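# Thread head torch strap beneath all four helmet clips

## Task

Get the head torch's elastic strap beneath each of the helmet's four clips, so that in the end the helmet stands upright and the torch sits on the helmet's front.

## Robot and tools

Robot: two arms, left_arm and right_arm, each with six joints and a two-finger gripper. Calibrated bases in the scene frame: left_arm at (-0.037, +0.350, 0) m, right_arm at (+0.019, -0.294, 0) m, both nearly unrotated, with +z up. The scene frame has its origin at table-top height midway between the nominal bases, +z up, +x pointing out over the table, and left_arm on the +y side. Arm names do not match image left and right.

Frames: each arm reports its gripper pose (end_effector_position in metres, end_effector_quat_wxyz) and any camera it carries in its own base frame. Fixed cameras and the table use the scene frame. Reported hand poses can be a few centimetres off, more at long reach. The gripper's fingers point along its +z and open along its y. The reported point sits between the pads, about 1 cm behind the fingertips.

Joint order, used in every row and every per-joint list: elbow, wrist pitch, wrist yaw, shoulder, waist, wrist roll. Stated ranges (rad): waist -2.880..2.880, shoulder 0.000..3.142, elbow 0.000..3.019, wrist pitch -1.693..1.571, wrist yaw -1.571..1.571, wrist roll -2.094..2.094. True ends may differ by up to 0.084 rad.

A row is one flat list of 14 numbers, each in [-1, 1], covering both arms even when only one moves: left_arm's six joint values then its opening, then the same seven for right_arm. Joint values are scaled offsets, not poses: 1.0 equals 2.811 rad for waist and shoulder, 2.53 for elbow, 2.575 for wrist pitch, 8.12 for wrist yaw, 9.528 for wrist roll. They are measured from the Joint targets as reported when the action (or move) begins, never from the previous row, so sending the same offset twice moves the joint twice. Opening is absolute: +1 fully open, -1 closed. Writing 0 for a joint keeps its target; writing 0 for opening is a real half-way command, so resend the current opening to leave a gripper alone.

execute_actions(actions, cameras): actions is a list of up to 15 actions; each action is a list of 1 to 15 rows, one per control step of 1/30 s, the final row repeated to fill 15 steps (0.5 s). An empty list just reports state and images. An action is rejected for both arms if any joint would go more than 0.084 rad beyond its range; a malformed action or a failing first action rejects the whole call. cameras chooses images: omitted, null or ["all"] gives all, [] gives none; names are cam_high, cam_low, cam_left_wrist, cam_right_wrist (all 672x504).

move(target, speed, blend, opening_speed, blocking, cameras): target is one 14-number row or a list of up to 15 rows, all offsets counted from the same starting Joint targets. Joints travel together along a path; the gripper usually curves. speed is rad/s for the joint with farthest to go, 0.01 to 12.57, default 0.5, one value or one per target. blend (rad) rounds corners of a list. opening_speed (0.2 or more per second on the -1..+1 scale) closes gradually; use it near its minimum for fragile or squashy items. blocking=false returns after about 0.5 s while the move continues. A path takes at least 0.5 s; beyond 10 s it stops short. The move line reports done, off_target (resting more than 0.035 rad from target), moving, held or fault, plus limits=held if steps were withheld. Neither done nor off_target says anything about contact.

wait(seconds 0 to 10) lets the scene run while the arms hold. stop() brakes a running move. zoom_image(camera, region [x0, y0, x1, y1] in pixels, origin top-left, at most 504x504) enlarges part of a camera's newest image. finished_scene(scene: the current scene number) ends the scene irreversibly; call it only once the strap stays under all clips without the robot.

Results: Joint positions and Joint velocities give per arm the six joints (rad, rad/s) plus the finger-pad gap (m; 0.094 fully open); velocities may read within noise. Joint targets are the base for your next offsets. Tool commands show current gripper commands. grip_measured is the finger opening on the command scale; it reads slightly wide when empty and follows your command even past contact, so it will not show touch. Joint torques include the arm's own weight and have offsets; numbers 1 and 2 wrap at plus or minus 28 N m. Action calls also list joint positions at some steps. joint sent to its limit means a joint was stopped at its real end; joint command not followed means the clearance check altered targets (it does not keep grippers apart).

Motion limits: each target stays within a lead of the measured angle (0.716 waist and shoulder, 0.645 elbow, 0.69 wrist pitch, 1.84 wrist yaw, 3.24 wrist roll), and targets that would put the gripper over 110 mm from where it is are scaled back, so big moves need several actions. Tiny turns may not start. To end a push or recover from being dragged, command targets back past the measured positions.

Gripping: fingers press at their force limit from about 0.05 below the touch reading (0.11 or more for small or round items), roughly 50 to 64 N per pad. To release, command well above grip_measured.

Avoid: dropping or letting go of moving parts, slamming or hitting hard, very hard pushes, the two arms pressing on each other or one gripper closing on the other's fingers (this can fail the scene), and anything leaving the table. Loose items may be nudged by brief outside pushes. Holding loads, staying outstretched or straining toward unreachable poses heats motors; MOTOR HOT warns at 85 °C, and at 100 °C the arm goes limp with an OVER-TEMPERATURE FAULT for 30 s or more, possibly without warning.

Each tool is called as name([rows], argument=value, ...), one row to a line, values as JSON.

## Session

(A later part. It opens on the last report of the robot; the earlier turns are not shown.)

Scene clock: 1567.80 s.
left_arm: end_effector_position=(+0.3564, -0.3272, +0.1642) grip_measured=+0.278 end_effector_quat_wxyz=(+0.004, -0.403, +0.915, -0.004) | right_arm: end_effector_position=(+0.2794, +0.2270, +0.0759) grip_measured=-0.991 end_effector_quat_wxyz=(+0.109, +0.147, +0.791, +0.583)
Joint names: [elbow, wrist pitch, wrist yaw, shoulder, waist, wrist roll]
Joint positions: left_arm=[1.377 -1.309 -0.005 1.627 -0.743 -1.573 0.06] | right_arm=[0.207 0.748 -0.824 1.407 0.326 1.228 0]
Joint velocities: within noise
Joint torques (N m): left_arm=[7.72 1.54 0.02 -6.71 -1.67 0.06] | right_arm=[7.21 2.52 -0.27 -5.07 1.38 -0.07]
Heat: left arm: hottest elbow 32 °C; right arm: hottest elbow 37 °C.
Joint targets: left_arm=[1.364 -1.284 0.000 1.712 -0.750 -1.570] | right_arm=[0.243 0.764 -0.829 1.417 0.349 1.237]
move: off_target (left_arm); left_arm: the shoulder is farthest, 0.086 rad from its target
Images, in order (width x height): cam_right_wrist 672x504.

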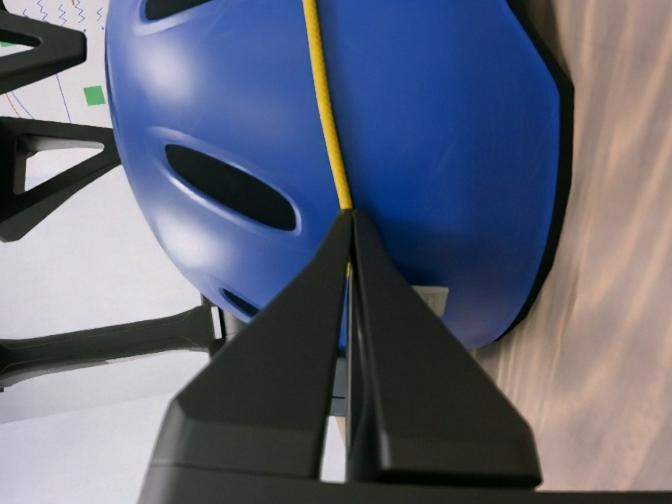

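move(target=[0, 0, 0, 0, 0, 0, 0.28, -0.0087, -0.0252, -0.0025, -0.0189, -0.0206, -0.0039, -1.0], speed=0.1, cameras=["cam_right_wrist", "cam_high"])

zoom_image(camera="cam_right_wrist", region=[270, 130, 450, 330])

Scene clock: 1574.73 s.
left_arm: end_effector_position=(+0.3564, -0.3272, +0.1642) grip_measured=+0.278 end_effector_quat_wxyz=(+0.004, -0.403, +0.915, -0.004) | right_arm: end_effector_position=(+0.2796, +0.2215, +0.0795) grip_measured=-0.993 end_effector_quat_wxyz=(+0.109, +0.146, +0.791, +0.584)
Joint names: [elbow, wrist pitch, wrist yaw, shoulder, waist, wrist roll]
Joint positions: left_arm=[1.377 -1.309 -0.005 1.627 -0.743 -1.573 0.06] | right_arm=[0.207 0.708 -0.848 1.378 0.302 1.211 0]
Joint velocities: within noise
Joint torques (N m): left_arm=[7.69 1.54 0.02 -6.65 -1.67 0.05] | right_arm=[5.72 1.39 -0.17 -6.89 -1.14 -0.26]
Heat: left arm: hottest elbow 32 °C; right arm: hottest elbow 38 °C.
Joint targets: left_arm=[1.364 -1.284 0.000 1.712 -0.750 -1.570] | right_arm=[0.221 0.699 -0.849 1.364 0.291 1.200]
move: off_target (left_arm); left_arm: the shoulder is farthest, 0.085 rad from its target
Images, in order (width x height): cam_high 672x504, cam_right_wrist 672x504.

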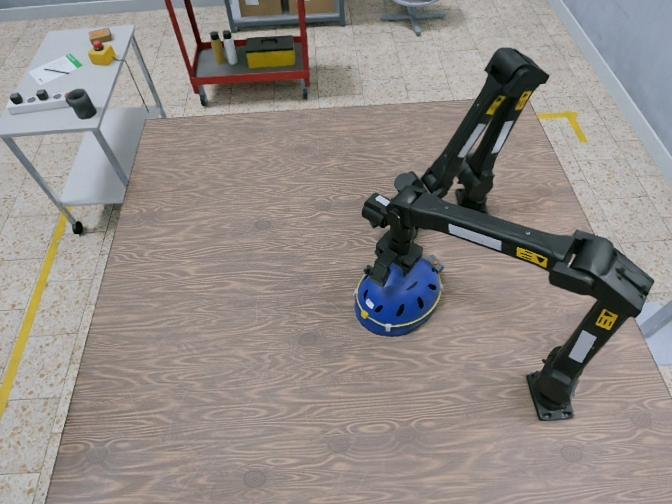

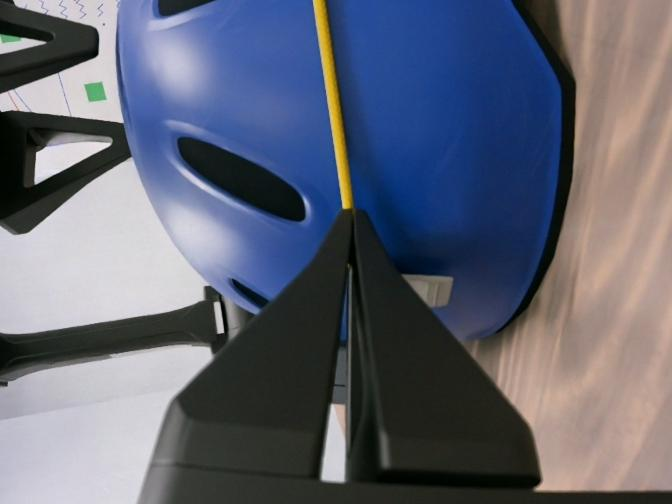

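Scaled by 2.520 from the camera's 672x504 image, which has a finer 960x720 frame.

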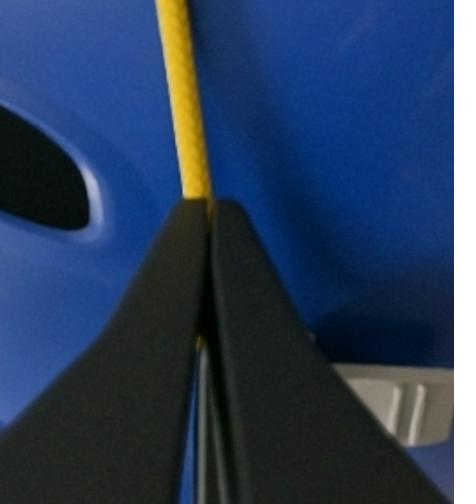

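move(target=[0, 0, 0, 0, 0, 0, 0.28, 0.0115, -0.0734, -0.0043, -0.0256, -0.0149, -0.0103, -1.0], speed=0.15, cameras=["cam_right_wrist", "cam_high"])

zoom_image(camera="cam_right_wrist", region=[270, 130, 450, 330])

zoom_image(camera="cam_high", region=[340, 220, 480, 340])

Scene clock: 1597.57 s.
left_arm: end_effector_position=(+0.3564, -0.3272, +0.1640) grip_measured=+0.278 end_effector_quat_wxyz=(+0.004, -0.403, +0.915, -0.004) | right_arm: end_effector_position=(+0.2766, +0.2108, +0.0781) grip_measured=-0.993 end_effector_quat_wxyz=(+0.101, +0.140, +0.806, +0.566)
Joint names: [elbow, wrist pitch, wrist yaw, shoulder, waist, wrist roll]
Joint positions: left_arm=[1.377 -1.309 -0.005 1.628 -0.743 -1.573 0.06] | right_arm=[0.221 0.521 -0.881 1.305 0.261 1.113 0]
Joint velocities: within noise
Joint torques (N m): left_arm=[7.72 1.55 0.02 -6.77 -1.61 0.06] | right_arm=[7.49 1.21 -0.26 -6.42 -1.32 -0.27]
Heat: left arm: hottest elbow 32 °C; right arm: hottest elbow 37 °C.
Joint targets: left_arm=[1.364 -1.284 0.000 1.712 -0.750 -1.570] | right_arm=[0.250 0.510 -0.884 1.292 0.249 1.102]
move: off_target (left_arm); left_arm: the shoulder is farthest, 0.084 rad from its target
Images, in order (width x height): cam_high 672x504, cam_right_wrist 672x504.

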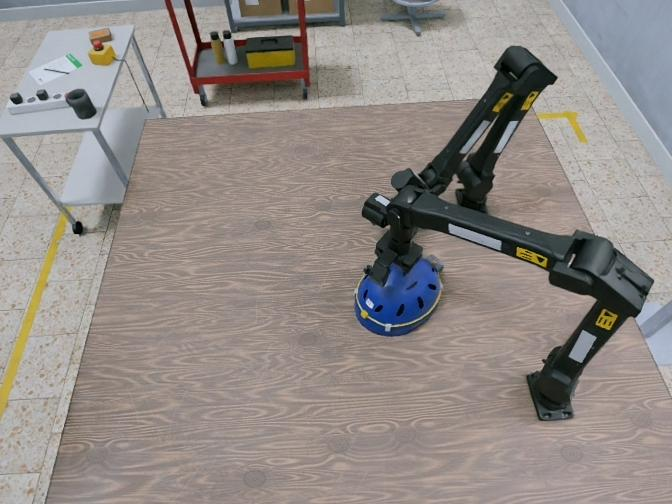

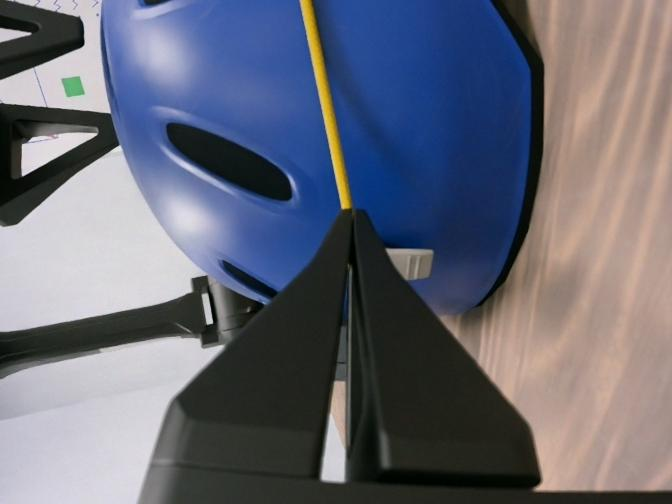

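Scaled by 2.520 from the camera's 672x504 image, which has a finer 960x720 frame.

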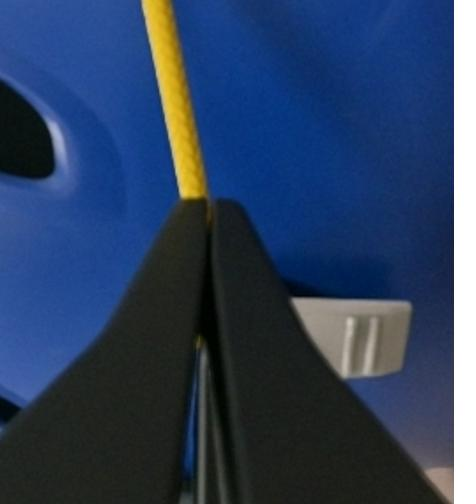

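Scaled by 3.600 from the camera's 672x504 image, which has a finer 960x720 frame.

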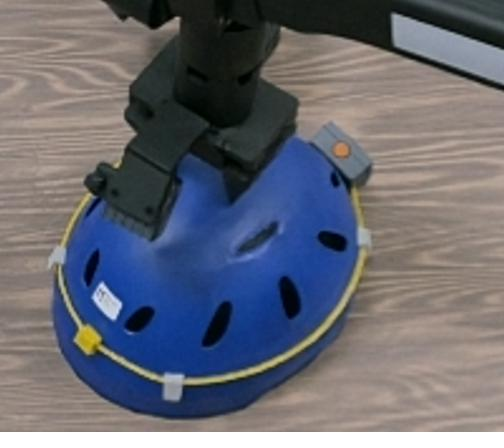

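move([
  [0, 0, 0, 0, 0, 0, 0.28, 0.0073, -0.0854, 0.0094, -0.0012, -0.0036, -0.0164, -1.0],
  [0, 0, 0, 0, 0, 0, 0.28, 0.0261, -0.1666, 0.0243, -0.0139, 0.0181, -0.0232, -1.0],
], speed=0.15, blend=[0.03, 0], cameras=["cam_right_wrist", "cam_high"])

zoom_image(camera="cam_right_wrist", region=[220, 100, 504, 330])

zoom_image(camera="cam_high", region=[340, 220, 480, 340])

Scene clock: 1605.20 s.
left_arm: end_effector_position=(+0.3564, -0.3272, +0.1640) grip_measured=+0.278 end_effector_quat_wxyz=(+0.004, -0.403, +0.915, -0.004) | right_arm: end_effector_position=(+0.2763, +0.1991, +0.0414) grip_measured=-0.993 end_effector_quat_wxyz=(+0.091, +0.147, +0.878, +0.447)
Joint names: [elbow, wrist pitch, wrist yaw, shoulder, waist, wrist roll]
Joint positions: left_arm=[1.377 -1.309 -0.005 1.628 -0.743 -1.573 0.06] | right_arm=[0.296 0.1 -0.694 1.26 0.297 0.894 0]
Joint velocities: within noise
Joint torques (N m): left_arm=[7.71 1.54 0.02 -6.71 -1.61 0.05] | right_arm=[7.45 0.55 0.07 -6.07 -0.15 -0.25]
Heat: left arm: hottest elbow 32 °C; right arm: hottest elbow 37 °C.
Joint targets: left_arm=[1.364 -1.284 0.000 1.712 -0.750 -1.570] | right_arm=[0.316 0.081 -0.687 1.252 0.300 0.881]
move: off_target (left_arm); left_arm: the shoulder is farthest, 0.084 rad from its target
Images, in order (width x height): cam_high 672x504, cam_right_wrist 672x504.

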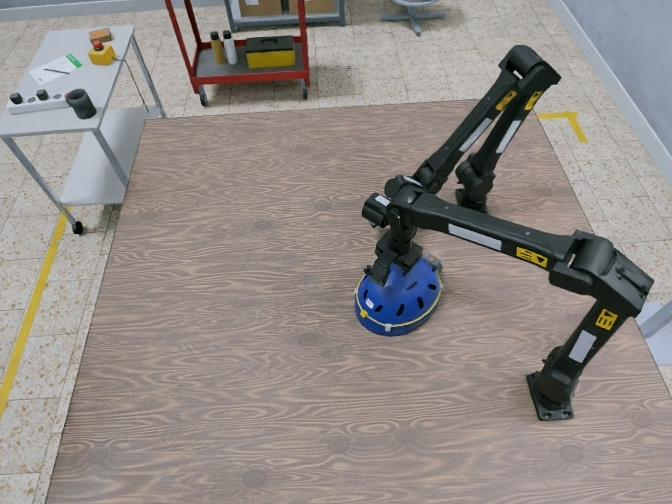

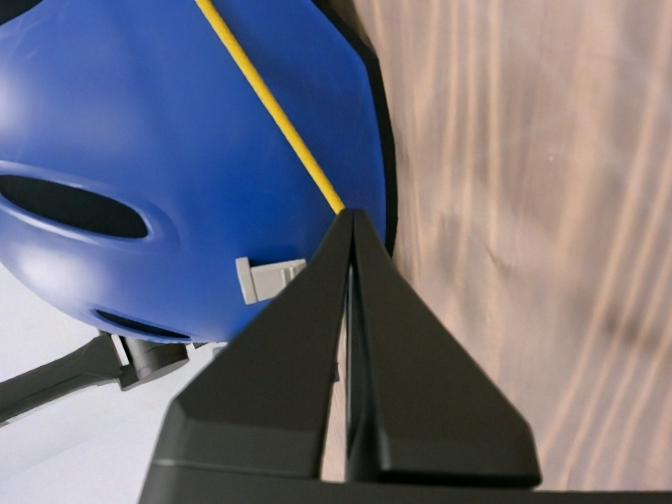

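Scaled by 1.775 from the camera's 672x504 image, which has a finer 960x720 frame.

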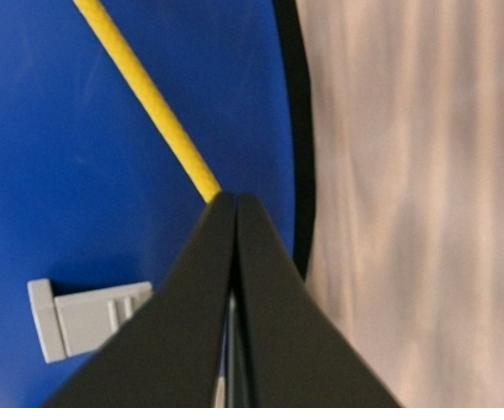

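Scaled by 3.600 from the camera's 672x504 image, which has a finer 960x720 frame.

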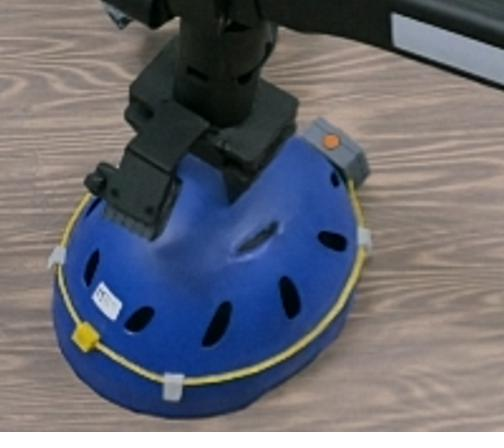

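move(target=[0, 0, 0, 0, 0, 0, 0.28, -0.0202, 0.0012, -0.0002, 0.0092, -0.0052, 0, -1.0], speed=0.1, cameras=["cam_right_wrist", "cam_high"])

zoom_image(camera="cam_right_wrist", region=[220, 100, 504, 330])

zoom_image(camera="cam_high", region=[340, 220, 480, 340])

Scene clock: 1614.73 s.
left_arm: end_effector_position=(+0.3564, -0.3272, +0.1640) grip_measured=+0.278 end_effector_quat_wxyz=(+0.004, -0.403, +0.915, -0.004) | right_arm: end_effector_position=(+0.2703, +0.1969, +0.0364) grip_measured=-0.993 end_effector_quat_wxyz=(+0.086, +0.149, +0.880, +0.443)
Joint names: [elbow, wrist pitch, wrist yaw, shoulder, waist, wrist roll]
Joint positions: left_arm=[1.377 -1.309 -0.005 1.628 -0.743 -1.573 0.06] | right_arm=[0.282 0.1 -0.693 1.26 0.297 0.892 0]
Joint velocities: within noise
Joint torques (N m): left_arm=[7.72 1.54 0.02 -6.83 -1.67 0.06] | right_arm=[4.52 0.69 -0.05 -3.66 -1.26 -0.26]
Heat: left arm: hottest elbow 32 °C; right arm: hottest elbow 37 °C.
Joint targets: left_arm=[1.364 -1.284 0.000 1.712 -0.750 -1.570] | right_arm=[0.265 0.084 -0.688 1.278 0.285 0.881]
move: off_target (left_arm); left_arm: the shoulder is farthest, 0.084 rad from its target
Images, in order (width x height): cam_high 672x504, cam_right_wrist 672x504.

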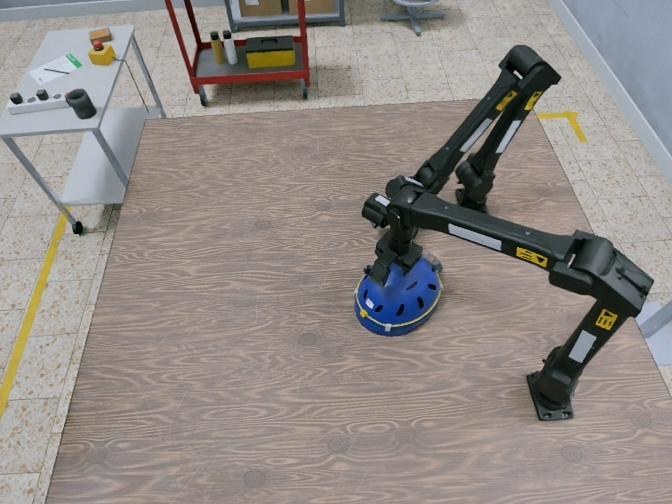

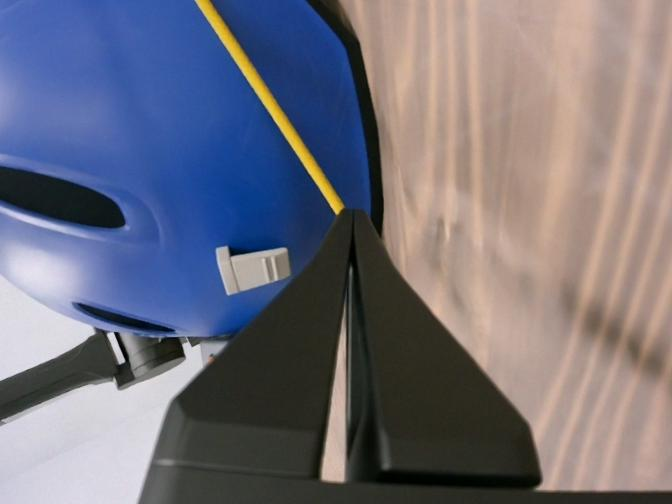

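Scaled by 1.775 from the camera's 672x504 image, which has a finer 960x720 frame.

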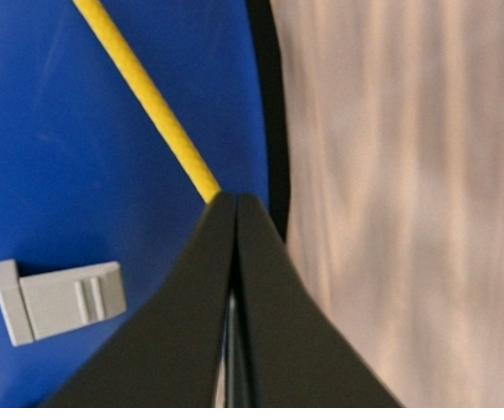

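Scaled by 3.600 from the camera's 672x504 image, which has a finer 960x720 frame.

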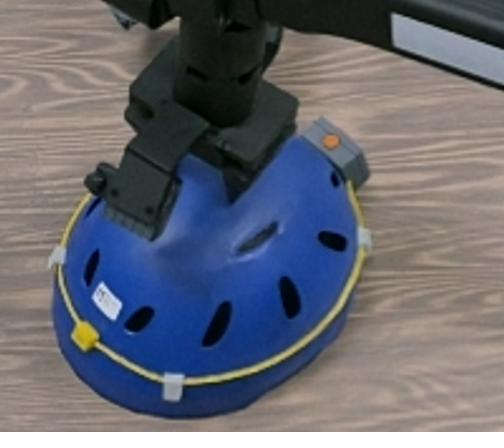

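move(target=[0, 0, 0, 0, 0, 0, 0.28, -0.0045, -0.0008, 0, 0.005, -0.0045, 0, -1.0], speed=0.1, cameras=["cam_right_wrist", "cam_high"])

zoom_image(camera="cam_right_wrist", region=[160, 150, 444, 380])

Scene clock: 1619.67 s.
left_arm: end_effector_position=(+0.3564, -0.3272, +0.1640) grip_measured=+0.278 end_effector_quat_wxyz=(+0.004, -0.403, +0.915, -0.004) | right_arm: end_effector_position=(+0.2680, +0.1928, +0.0305) grip_measured=-0.993 end_effector_quat_wxyz=(+0.081, +0.158, +0.881, +0.439)
Joint names: [elbow, wrist pitch, wrist yaw, shoulder, waist, wrist roll]
Joint positions: left_arm=[1.377 -1.309 -0.005 1.628 -0.743 -1.573 0.06] | right_arm=[0.276 0.1 -0.693 1.272 0.286 0.892 0]
Joint velocities: within noise
Joint torques (N m): left_arm=[7.71 1.55 0.02 -6.71 -1.73 0.05] | right_arm=[3.93 0.59 -0.04 -3.55 -1.26 -0.24]
Heat: left arm: hottest elbow 31 °C; right arm: hottest elbow 37 °C.
Joint targets: left_arm=[1.364 -1.284 0.000 1.712 -0.750 -1.570] | right_arm=[0.253 0.082 -0.688 1.293 0.273 0.881]
move: off_target (left_arm); left_arm: the shoulder is farthest, 0.084 rad from its target
Images, in order (width x height): cam_high 672x504, cam_right_wrist 672x504.

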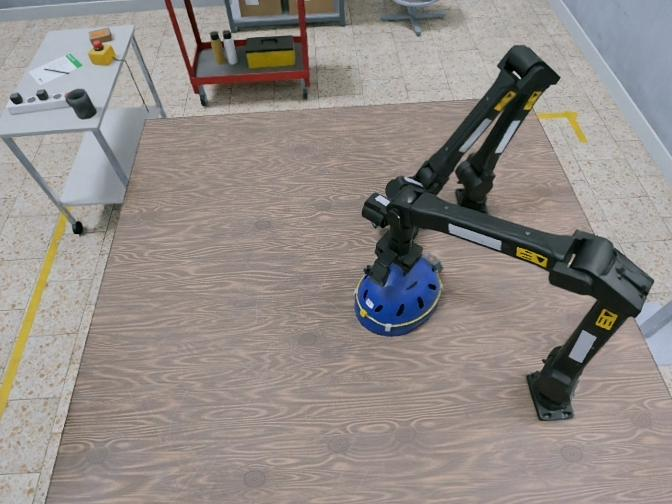

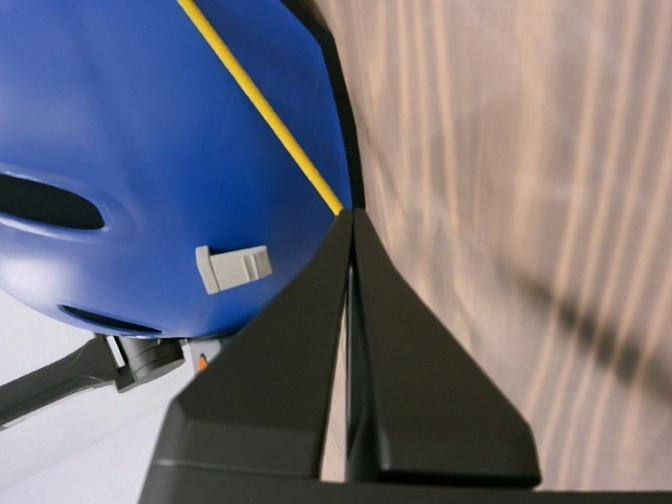

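Scaled by 1.775 from the camera's 672x504 image, which has a finer 960x720 frame.

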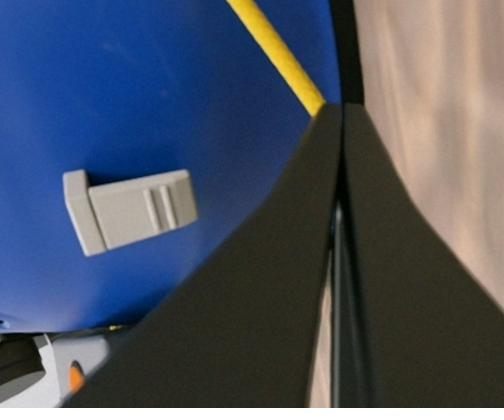

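move(target=[0, 0, 0, 0, 0, 0, 0.28, 0.0217, 0.0322, 0.0046, 0.0068, 0.0299, 0.0092, -1.0], speed=0.1, cameras=["cam_right_wrist", "cam_high"])

zoom_image(camera="cam_right_wrist", region=[160, 150, 444, 380])

zoom_image(camera="cam_high", region=[340, 220, 480, 340])

Scene clock: 1630.87 s.
left_arm: end_effector_position=(+0.3564, -0.3272, +0.1640) grip_measured=+0.278 end_effector_quat_wxyz=(+0.004, -0.403, +0.915, -0.004) | right_arm: end_effector_position=(+0.2730, +0.2096, +0.0330) grip_measured=-0.993 end_effector_quat_wxyz=(+0.084, +0.158, +0.879, +0.442)
Joint names: [elbow, wrist pitch, wrist yaw, shoulder, waist, wrist roll]
Joint positions: left_arm=[1.377 -1.309 -0.005 1.628 -0.743 -1.573 0.06] | right_arm=[0.289 0.159 -0.653 1.295 0.348 0.958 0]
Joint velocities: within noise
Joint torques (N m): left_arm=[7.69 1.54 0.02 -6.77 -1.67 0.05] | right_arm=[7.13 1.83 -0.12 -4.19 0.32 -0.05]
Heat: left arm: hottest elbow 31 °C; right arm: hottest elbow 36 °C.
Joint targets: left_arm=[1.364 -1.284 0.000 1.712 -0.750 -1.570] | right_arm=[0.308 0.165 -0.651 1.312 0.357 0.969]
move: off_target (left_arm); left_arm: the shoulder is farthest, 0.084 rad from its target
Images, in order (width x height): cam_high 672x504, cam_right_wrist 672x504.

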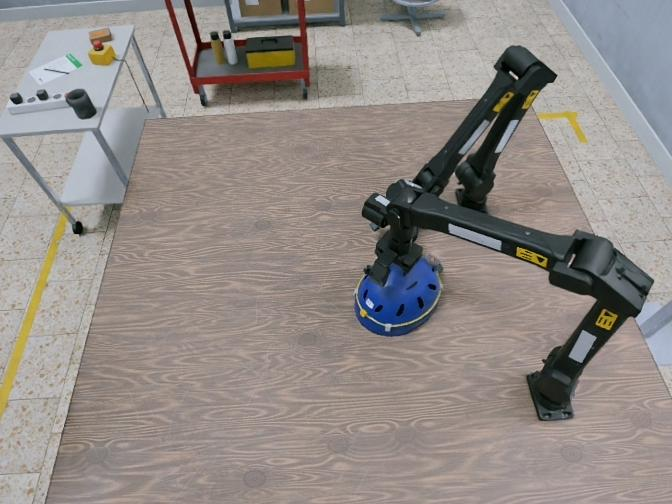

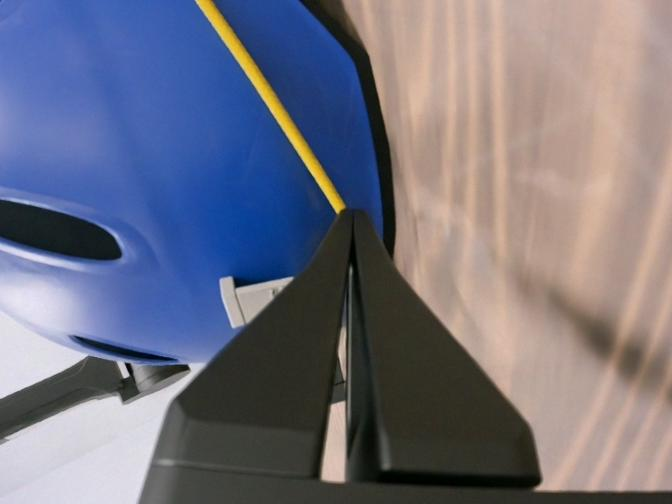

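Scaled by 1.775 from the camera's 672x504 image, which has a finer 960x720 frame.

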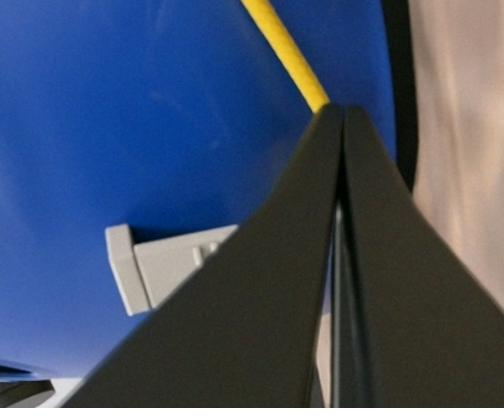

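Scaled by 3.600 from the camera's 672x504 image, which has a finer 960x720 frame.

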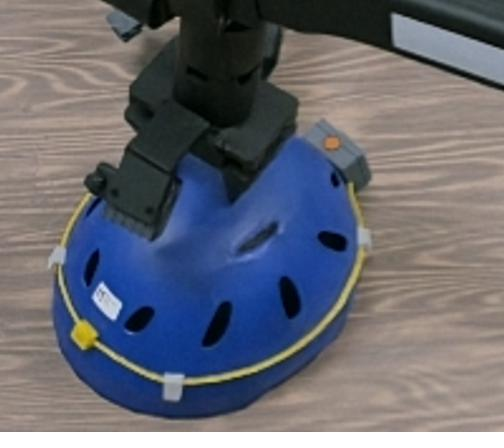

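move(target=[0, 0, 0, 0, 0, 0, 0.28, -0.0158, 0.052, 0.0014, 0.0153, 0.0032, 0.0079, -1.0], speed=0.08, cameras=["cam_right_wrist", "cam_high"])

zoom_image(camera="cam_right_wrist", region=[160, 150, 444, 380])

zoom_image(camera="cam_high", region=[340, 220, 480, 340])

Scene clock: 1642.90 s.
left_arm: end_effector_position=(+0.3564, -0.3272, +0.1640) grip_measured=+0.278 end_effector_quat_wxyz=(+0.004, -0.403, +0.915, -0.004) | right_arm: end_effector_position=(+0.2794, +0.2146, +0.0325) grip_measured=-0.993 end_effector_quat_wxyz=(+0.094, +0.174, +0.866, +0.459)
Joint names: [elbow, wrist pitch, wrist yaw, shoulder, waist, wrist roll]
Joint positions: left_arm=[1.377 -1.309 -0.005 1.628 -0.743 -1.573 0.06] | right_arm=[0.275 0.286 -0.645 1.338 0.359 1.033 0]
Joint velocities: within noise
Joint torques (N m): left_arm=[7.68 1.55 0.02 -6.77 -1.67 0.05] | right_arm=[4.82 2.22 0.04 -4.54 0.09 -0.05]
Heat: left arm: hottest elbow 31 °C; right arm: hottest elbow 36 °C.
Joint targets: left_arm=[1.364 -1.284 0.000 1.712 -0.750 -1.570] | right_arm=[0.268 0.299 -0.640 1.354 0.366 1.044]
move: off_target (left_arm); left_arm: the shoulder is farthest, 0.084 rad from its target
Images, in order (width x height): cam_high 672x504, cam_right_wrist 672x504.

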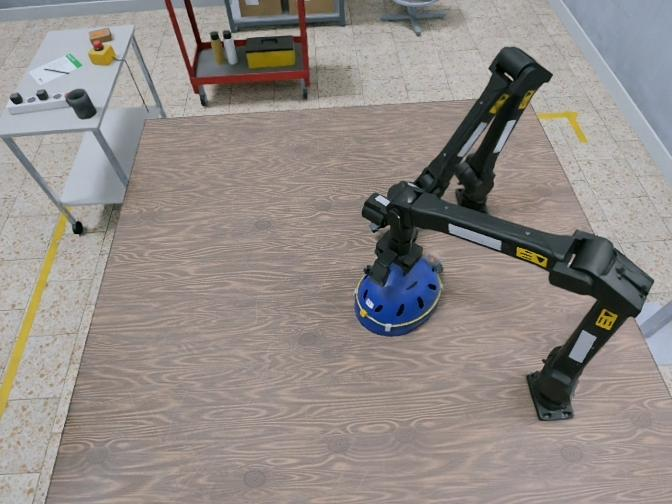

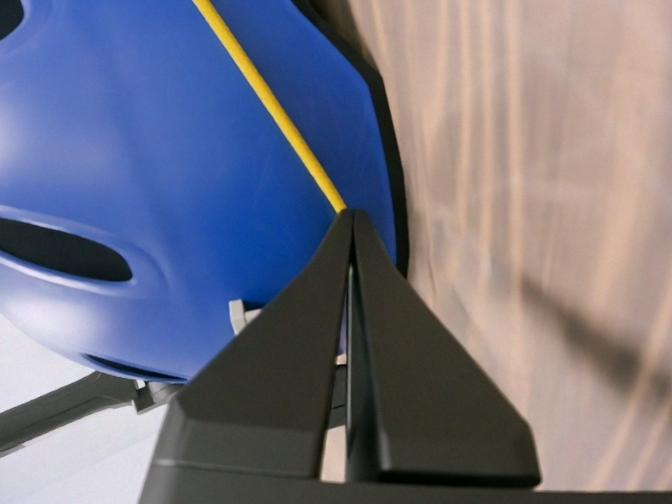

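Scaled by 1.775 from the camera's 672x504 image, which has a finer 960x720 frame.

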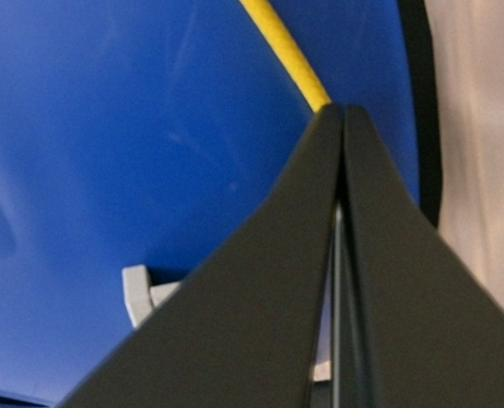

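Scaled by 3.600 from the camera's 672x504 image, which has a finer 960x720 frame.

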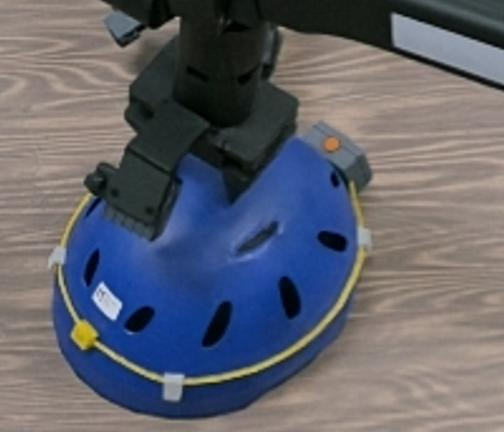

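zoom_image(camera="cam_right_wrist", region=[300, 260, 390, 420])

Scaled by 3.150 from the camera's 672x504 image, which has a finer 960x720 frame.

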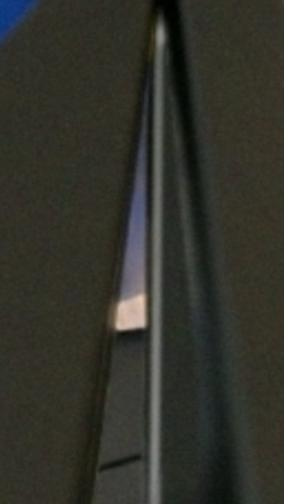

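move(target=[0, 0, 0, 0, 0, 0, 0.28, -0.0125, 0.0587, -0.0064, 0.0079, -0.0064, 0.0062, -1.0], speed=0.1, cameras=["cam_right_wrist", "cam_high"])

zoom_image(camera="cam_right_wrist", region=[160, 150, 444, 380])

Scene clock: 1659.63 s.
left_arm: end_effector_position=(+0.3564, -0.3272, +0.1640) grip_measured=+0.278 end_effector_quat_wxyz=(+0.004, -0.403, +0.915, -0.004) | right_arm: end_effector_position=(+0.2771, +0.2165, +0.0377) grip_measured=-0.993 end_effector_quat_wxyz=(+0.100, +0.176, +0.847, +0.492)
Joint names: [elbow, wrist pitch, wrist yaw, shoulder, waist, wrist roll]
Joint positions: left_arm=[1.377 -1.309 -0.005 1.628 -0.743 -1.573 0.06] | right_arm=[0.239 0.432 -0.684 1.365 0.35 1.091 0]
Joint velocities: within noise
Joint torques (N m): left_arm=[7.66 1.57 0.02 -6.65 -1.73 0.05] | right_arm=[4.72 2.51 -0.39 -4.72 -0.56 -0.03]
Heat: left arm: hottest elbow 31 °C; right arm: hottest elbow 36 °C.
Joint targets: left_arm=[1.364 -1.284 0.000 1.712 -0.750 -1.570] | right_arm=[0.236 0.450 -0.692 1.377 0.348 1.103]
move: off_target (left_arm); left_arm: the shoulder is farthest, 0.084 rad from its target
Images, in order (width x height): cam_high 672x504, cam_right_wrist 672x504.

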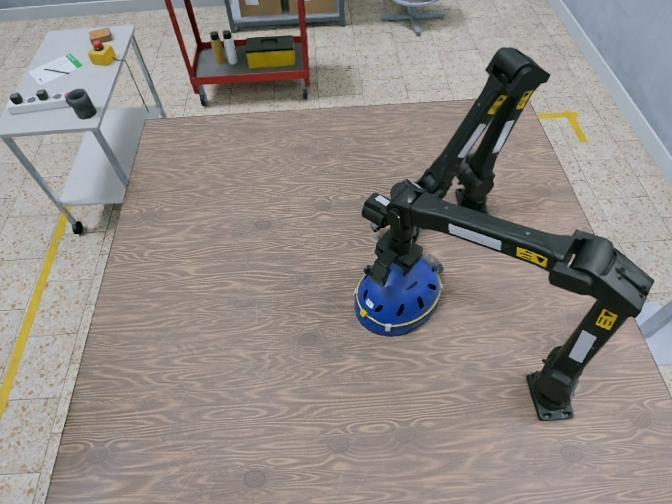

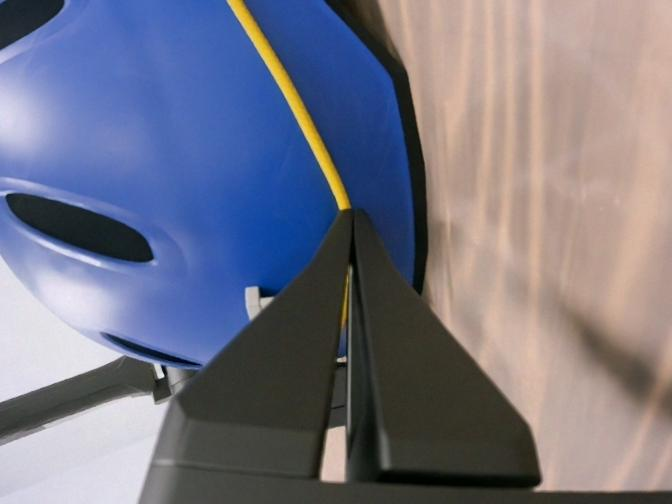

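Scaled by 1.775 from the camera's 672x504 image, which has a finer 960x720 frame.

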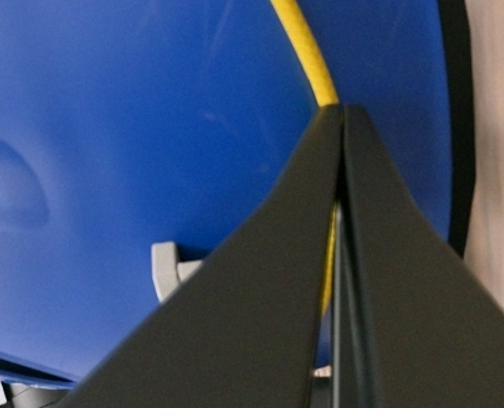

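move(target=[0, 0, 0, 0, 0, 0, 0.28, -0.0110, 0.0625, -0.0064, 0.0065, -0.0064, 0.0062, -1.0], speed=0.1, cameras=["cam_right_wrist", "cam_high"])

zoom_image(camera="cam_right_wrist", region=[160, 150, 444, 380])

Scene clock: 1664.90 s.
left_arm: end_effector_position=(+0.3564, -0.3272, +0.1640) grip_measured=+0.278 end_effector_quat_wxyz=(+0.004, -0.403, +0.915, -0.004) | right_arm: end_effector_position=(+0.2782, +0.2187, +0.0529) grip_measured=-0.993 end_effector_quat_wxyz=(+0.112, +0.168, +0.821, +0.534)
Joint names: [elbow, wrist pitch, wrist yaw, shoulder, waist, wrist roll]
Joint positions: left_arm=[1.377 -1.309 -0.005 1.628 -0.743 -1.573 0.06] | right_arm=[0.211 0.592 -0.738 1.383 0.335 1.15 0]
Joint velocities: within noise
Joint torques (N m): left_arm=[7.72 1.52 0.02 -6.71 -1.67 0.04] | right_arm=[4.44 2.58 -0.33 -4.72 -0.67 -0.07]
Heat: left arm: hottest elbow 31 °C; right arm: hottest elbow 36 °C.
Joint targets: left_arm=[1.364 -1.284 0.000 1.712 -0.750 -1.570] | right_arm=[0.209 0.611 -0.744 1.395 0.330 1.162]
move: off_target (left_arm); left_arm: the shoulder is farthest, 0.084 rad from its target
Images, in order (width x height): cam_high 672x504, cam_right_wrist 672x504.

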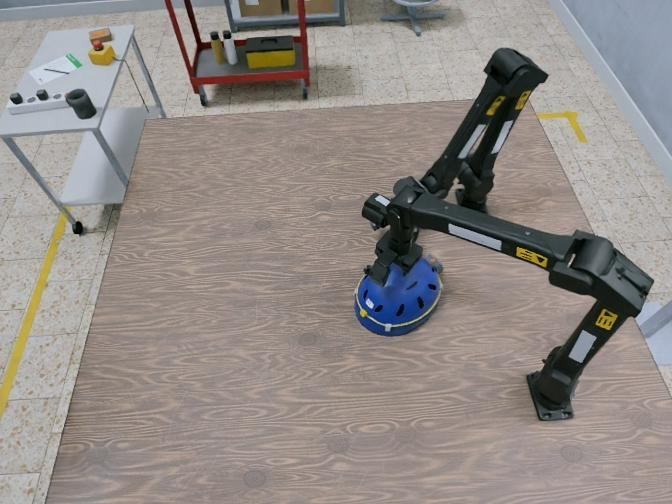

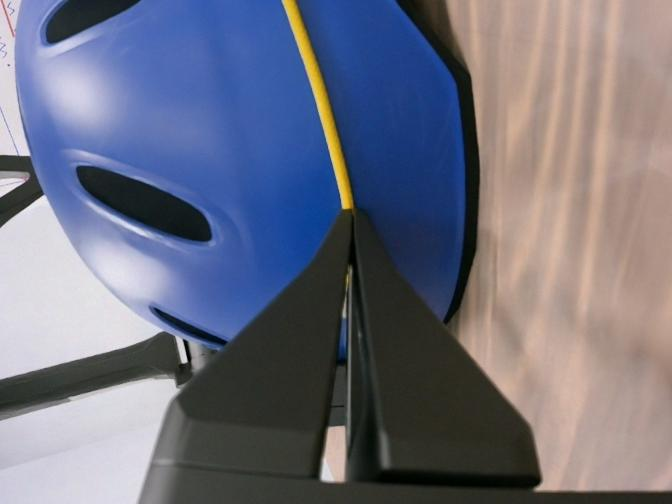

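Scaled by 1.775 from the camera's 672x504 image, which has a finer 960x720 frame.

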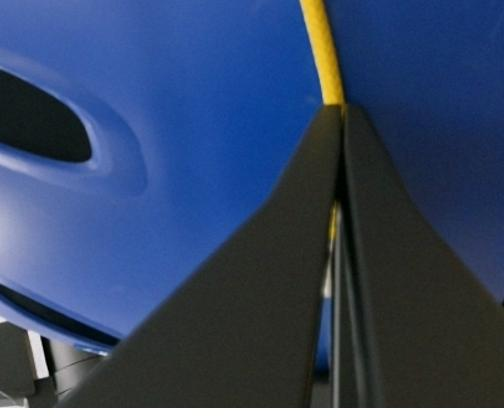

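zoom_image(camera="cam_right_wrist", region=[310, 240, 390, 380])

Scaled by 3.600 from the camera's 672x504 image, which has a finer 960x720 frame.

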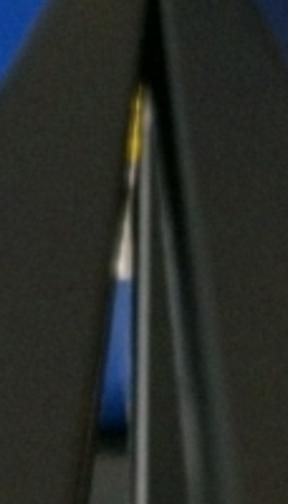

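move(target=[0, 0, 0, 0, 0, 0, 0.28, 0, 0.0136, 0, 0, 0, 0, -1.0], speed=0.1, cameras=["cam_right_wrist"])

zoom_image(camera="cam_right_wrist", region=[310, 200, 400, 360])

Scene clock: 1670.40 s.
left_arm: end_effector_position=(+0.3564, -0.3272, +0.1640) grip_measured=+0.278 end_effector_quat_wxyz=(+0.004, -0.403, +0.915, -0.004) | right_arm: end_effector_position=(+0.2801, +0.2197, +0.0577) grip_measured=-0.993 end_effector_quat_wxyz=(+0.122, +0.161, +0.817, +0.541)
Joint names: [elbow, wrist pitch, wrist yaw, shoulder, waist, wrist roll]
Joint positions: left_arm=[1.377 -1.309 -0.005 1.628 -0.743 -1.573 0.06] | right_arm=[0.209 0.625 -0.741 1.384 0.334 1.152 0]
Joint velocities: within noise
Joint torques (N m): left_arm=[7.69 1.54 0.02 -6.71 -1.67 0.05] | right_arm=[4.62 2.73 -0.2 -4.78 -0.62 -0.05]
Heat: left arm: hottest elbow 31 °C; right arm: hottest elbow 36 °C.
Joint targets: left_arm=[1.364 -1.284 0.000 1.712 -0.750 -1.570] | right_arm=[0.209 0.646 -0.744 1.395 0.330 1.162]
move: off_target (left_arm); left_arm: the shoulder is farthest, 0.084 rad from its target
Images, in order (width x height): cam_right_wrist 672x504.

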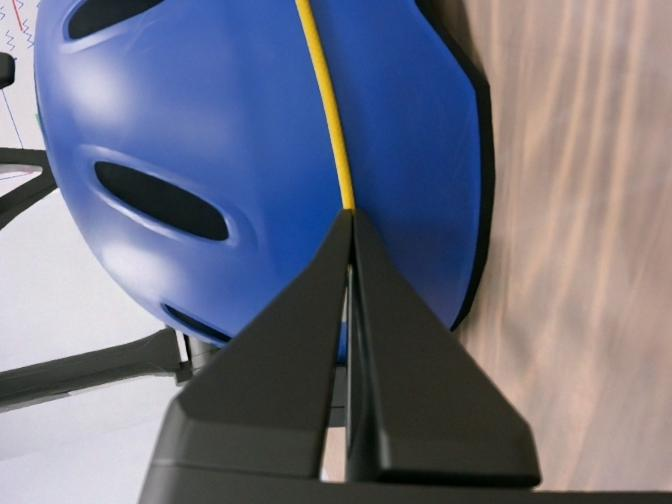

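Scaled by 3.150 from the camera's 672x504 image, which has a finer 960x720 frame.

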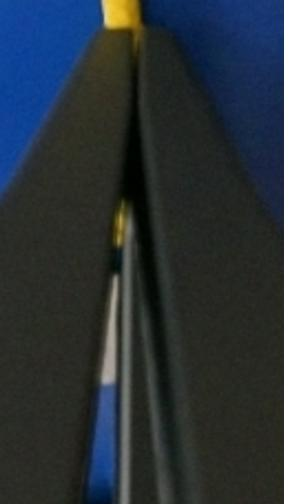

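move(target=[0, 0, 0, 0, 0, 0, 0.28, 0, 0, 0, 0, 0, 0, -0.76], speed=0.1, opening_speed=0.4, cameras=["cam_right_wrist", "cam_high"])

zoom_image(camera="cam_right_wrist", region=[290, 180, 410, 360])

Scene clock: 1673.67 s.
left_arm: end_effector_position=(+0.3564, -0.3272, +0.1640) grip_measured=+0.278 end_effector_quat_wxyz=(+0.004, -0.403, +0.915, -0.004) | right_arm: end_effector_position=(+0.2800, +0.2198, +0.0579) grip_measured=-0.762 end_effector_quat_wxyz=(+0.122, +0.160, +0.816, +0.541)
Joint names: [elbow, wrist pitch, wrist yaw, shoulder, waist, wrist roll]
Joint positions: left_arm=[1.377 -1.309 -0.005 1.628 -0.743 -1.573 0.06] | right_arm=[0.208 0.627 -0.742 1.384 0.334 1.152 0.011]
Joint velocities: within noise
Joint torques (N m): left_arm=[7.71 1.52 0.02 -6.83 -1.67 0.05] | right_arm=[4.6 2.7 -0.16 -4.72 -0.73 -0.06]
Heat: left arm: hottest elbow 31 °C; right arm: hottest elbow 35 °C.
Joint targets: left_arm=[1.364 -1.284 0.000 1.712 -0.750 -1.570] | right_arm=[0.209 0.646 -0.744 1.395 0.330 1.162]
move: off_target (left_arm); left_arm: the shoulder is farthest, 0.084 rad from its target
Images, in order (width x height): cam_high 672x504, cam_right_wrist 672x504.

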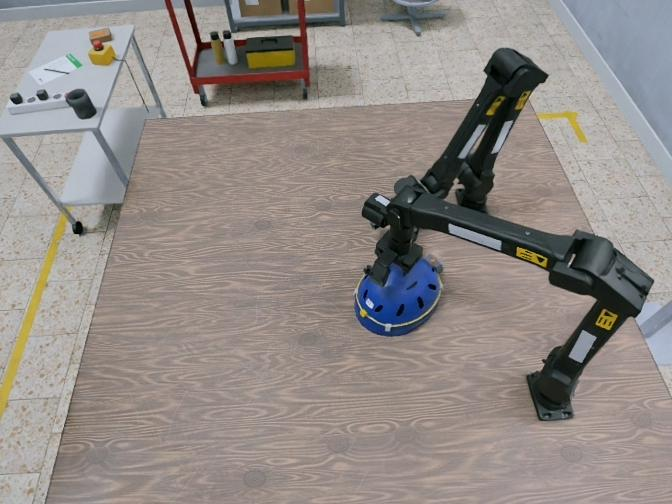

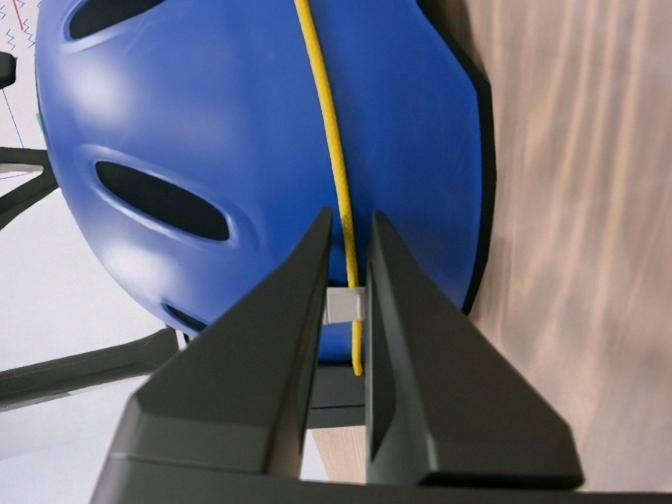

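Scaled by 2.800 from the camera's 672x504 image, which has a finer 960x720 frame.

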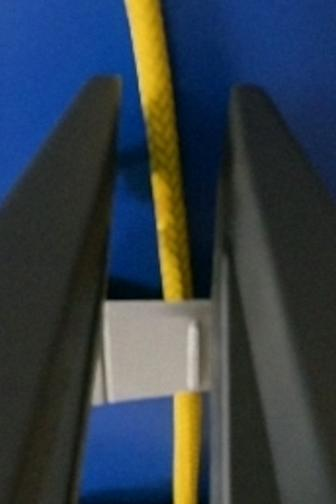

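move(target=[0, 0, 0, 0, 0, 0, 0.28, -0.0176, -0.1309, -0.0175, -0.0964, -0.0619, -0.0158, -0.76], speed=0.25, cameras=["cam_right_wrist", "cam_high"])

zoom_image(camera="cam_right_wrist", region=[220, 60, 504, 300])

zoom_image(camera="cam_high", region=[340, 220, 480, 340])

Scene clock: 1688.20 s.
left_arm: end_effector_position=(+0.3564, -0.3272, +0.1640) grip_measured=+0.278 end_effector_quat_wxyz=(+0.004, -0.403, +0.915, -0.004) | right_arm: end_effector_position=(+0.2596, +0.1770, +0.0765) grip_measured=-0.762 end_effector_quat_wxyz=(+0.119, +0.165, +0.815, +0.542)
Joint names: [elbow, wrist pitch, wrist yaw, shoulder, waist, wrist roll]
Joint positions: left_arm=[1.377 -1.309 -0.005 1.628 -0.743 -1.573 0.06] | right_arm=[0.165 0.318 -0.883 1.133 0.163 1.023 0.011]
Joint velocities: within noise
Joint torques (N m): left_arm=[7.71 1.58 0.02 -6.83 -1.61 0.05] | right_arm=[6.02 1.25 -0.26 -4.13 -0.91 -0.27]
Heat: left arm: hottest elbow 31 °C; right arm: hottest elbow 35 °C.
Joint targets: left_arm=[1.364 -1.284 0.000 1.712 -0.750 -1.570] | right_arm=[0.164 0.309 -0.886 1.124 0.156 1.011]
move: off_target (left_arm); left_arm: the shoulder is farthest, 0.084 rad from its target
Images, in order (width x height): cam_high 672x504, cam_right_wrist 672x504.

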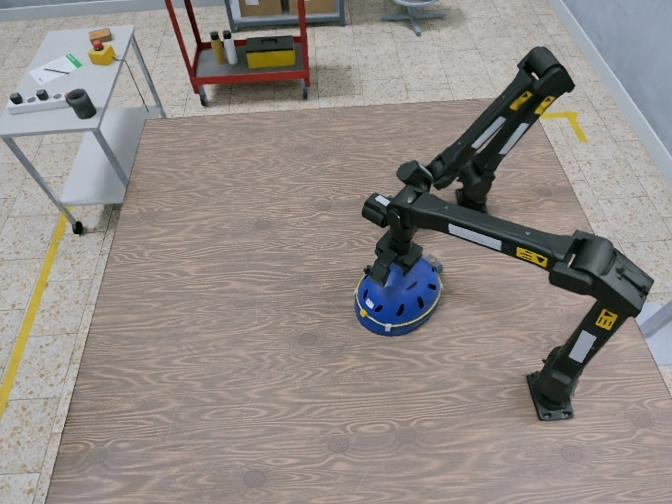

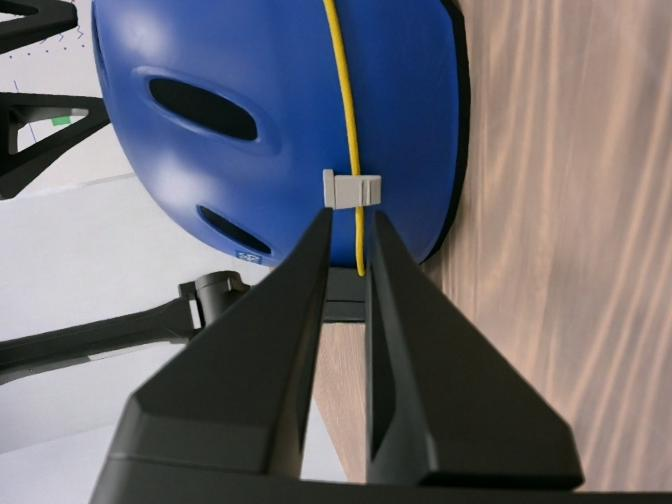

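Scaled by 1.775 from the camera's 672x504 image, which has a finer 960x720 frame.

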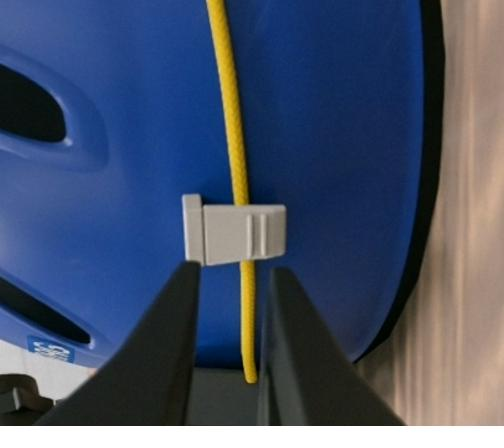

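Scaled by 3.600 from the camera's 672x504 image, which has a finer 960x720 frame.

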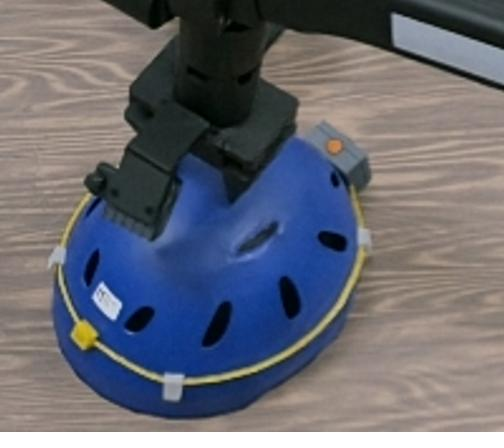

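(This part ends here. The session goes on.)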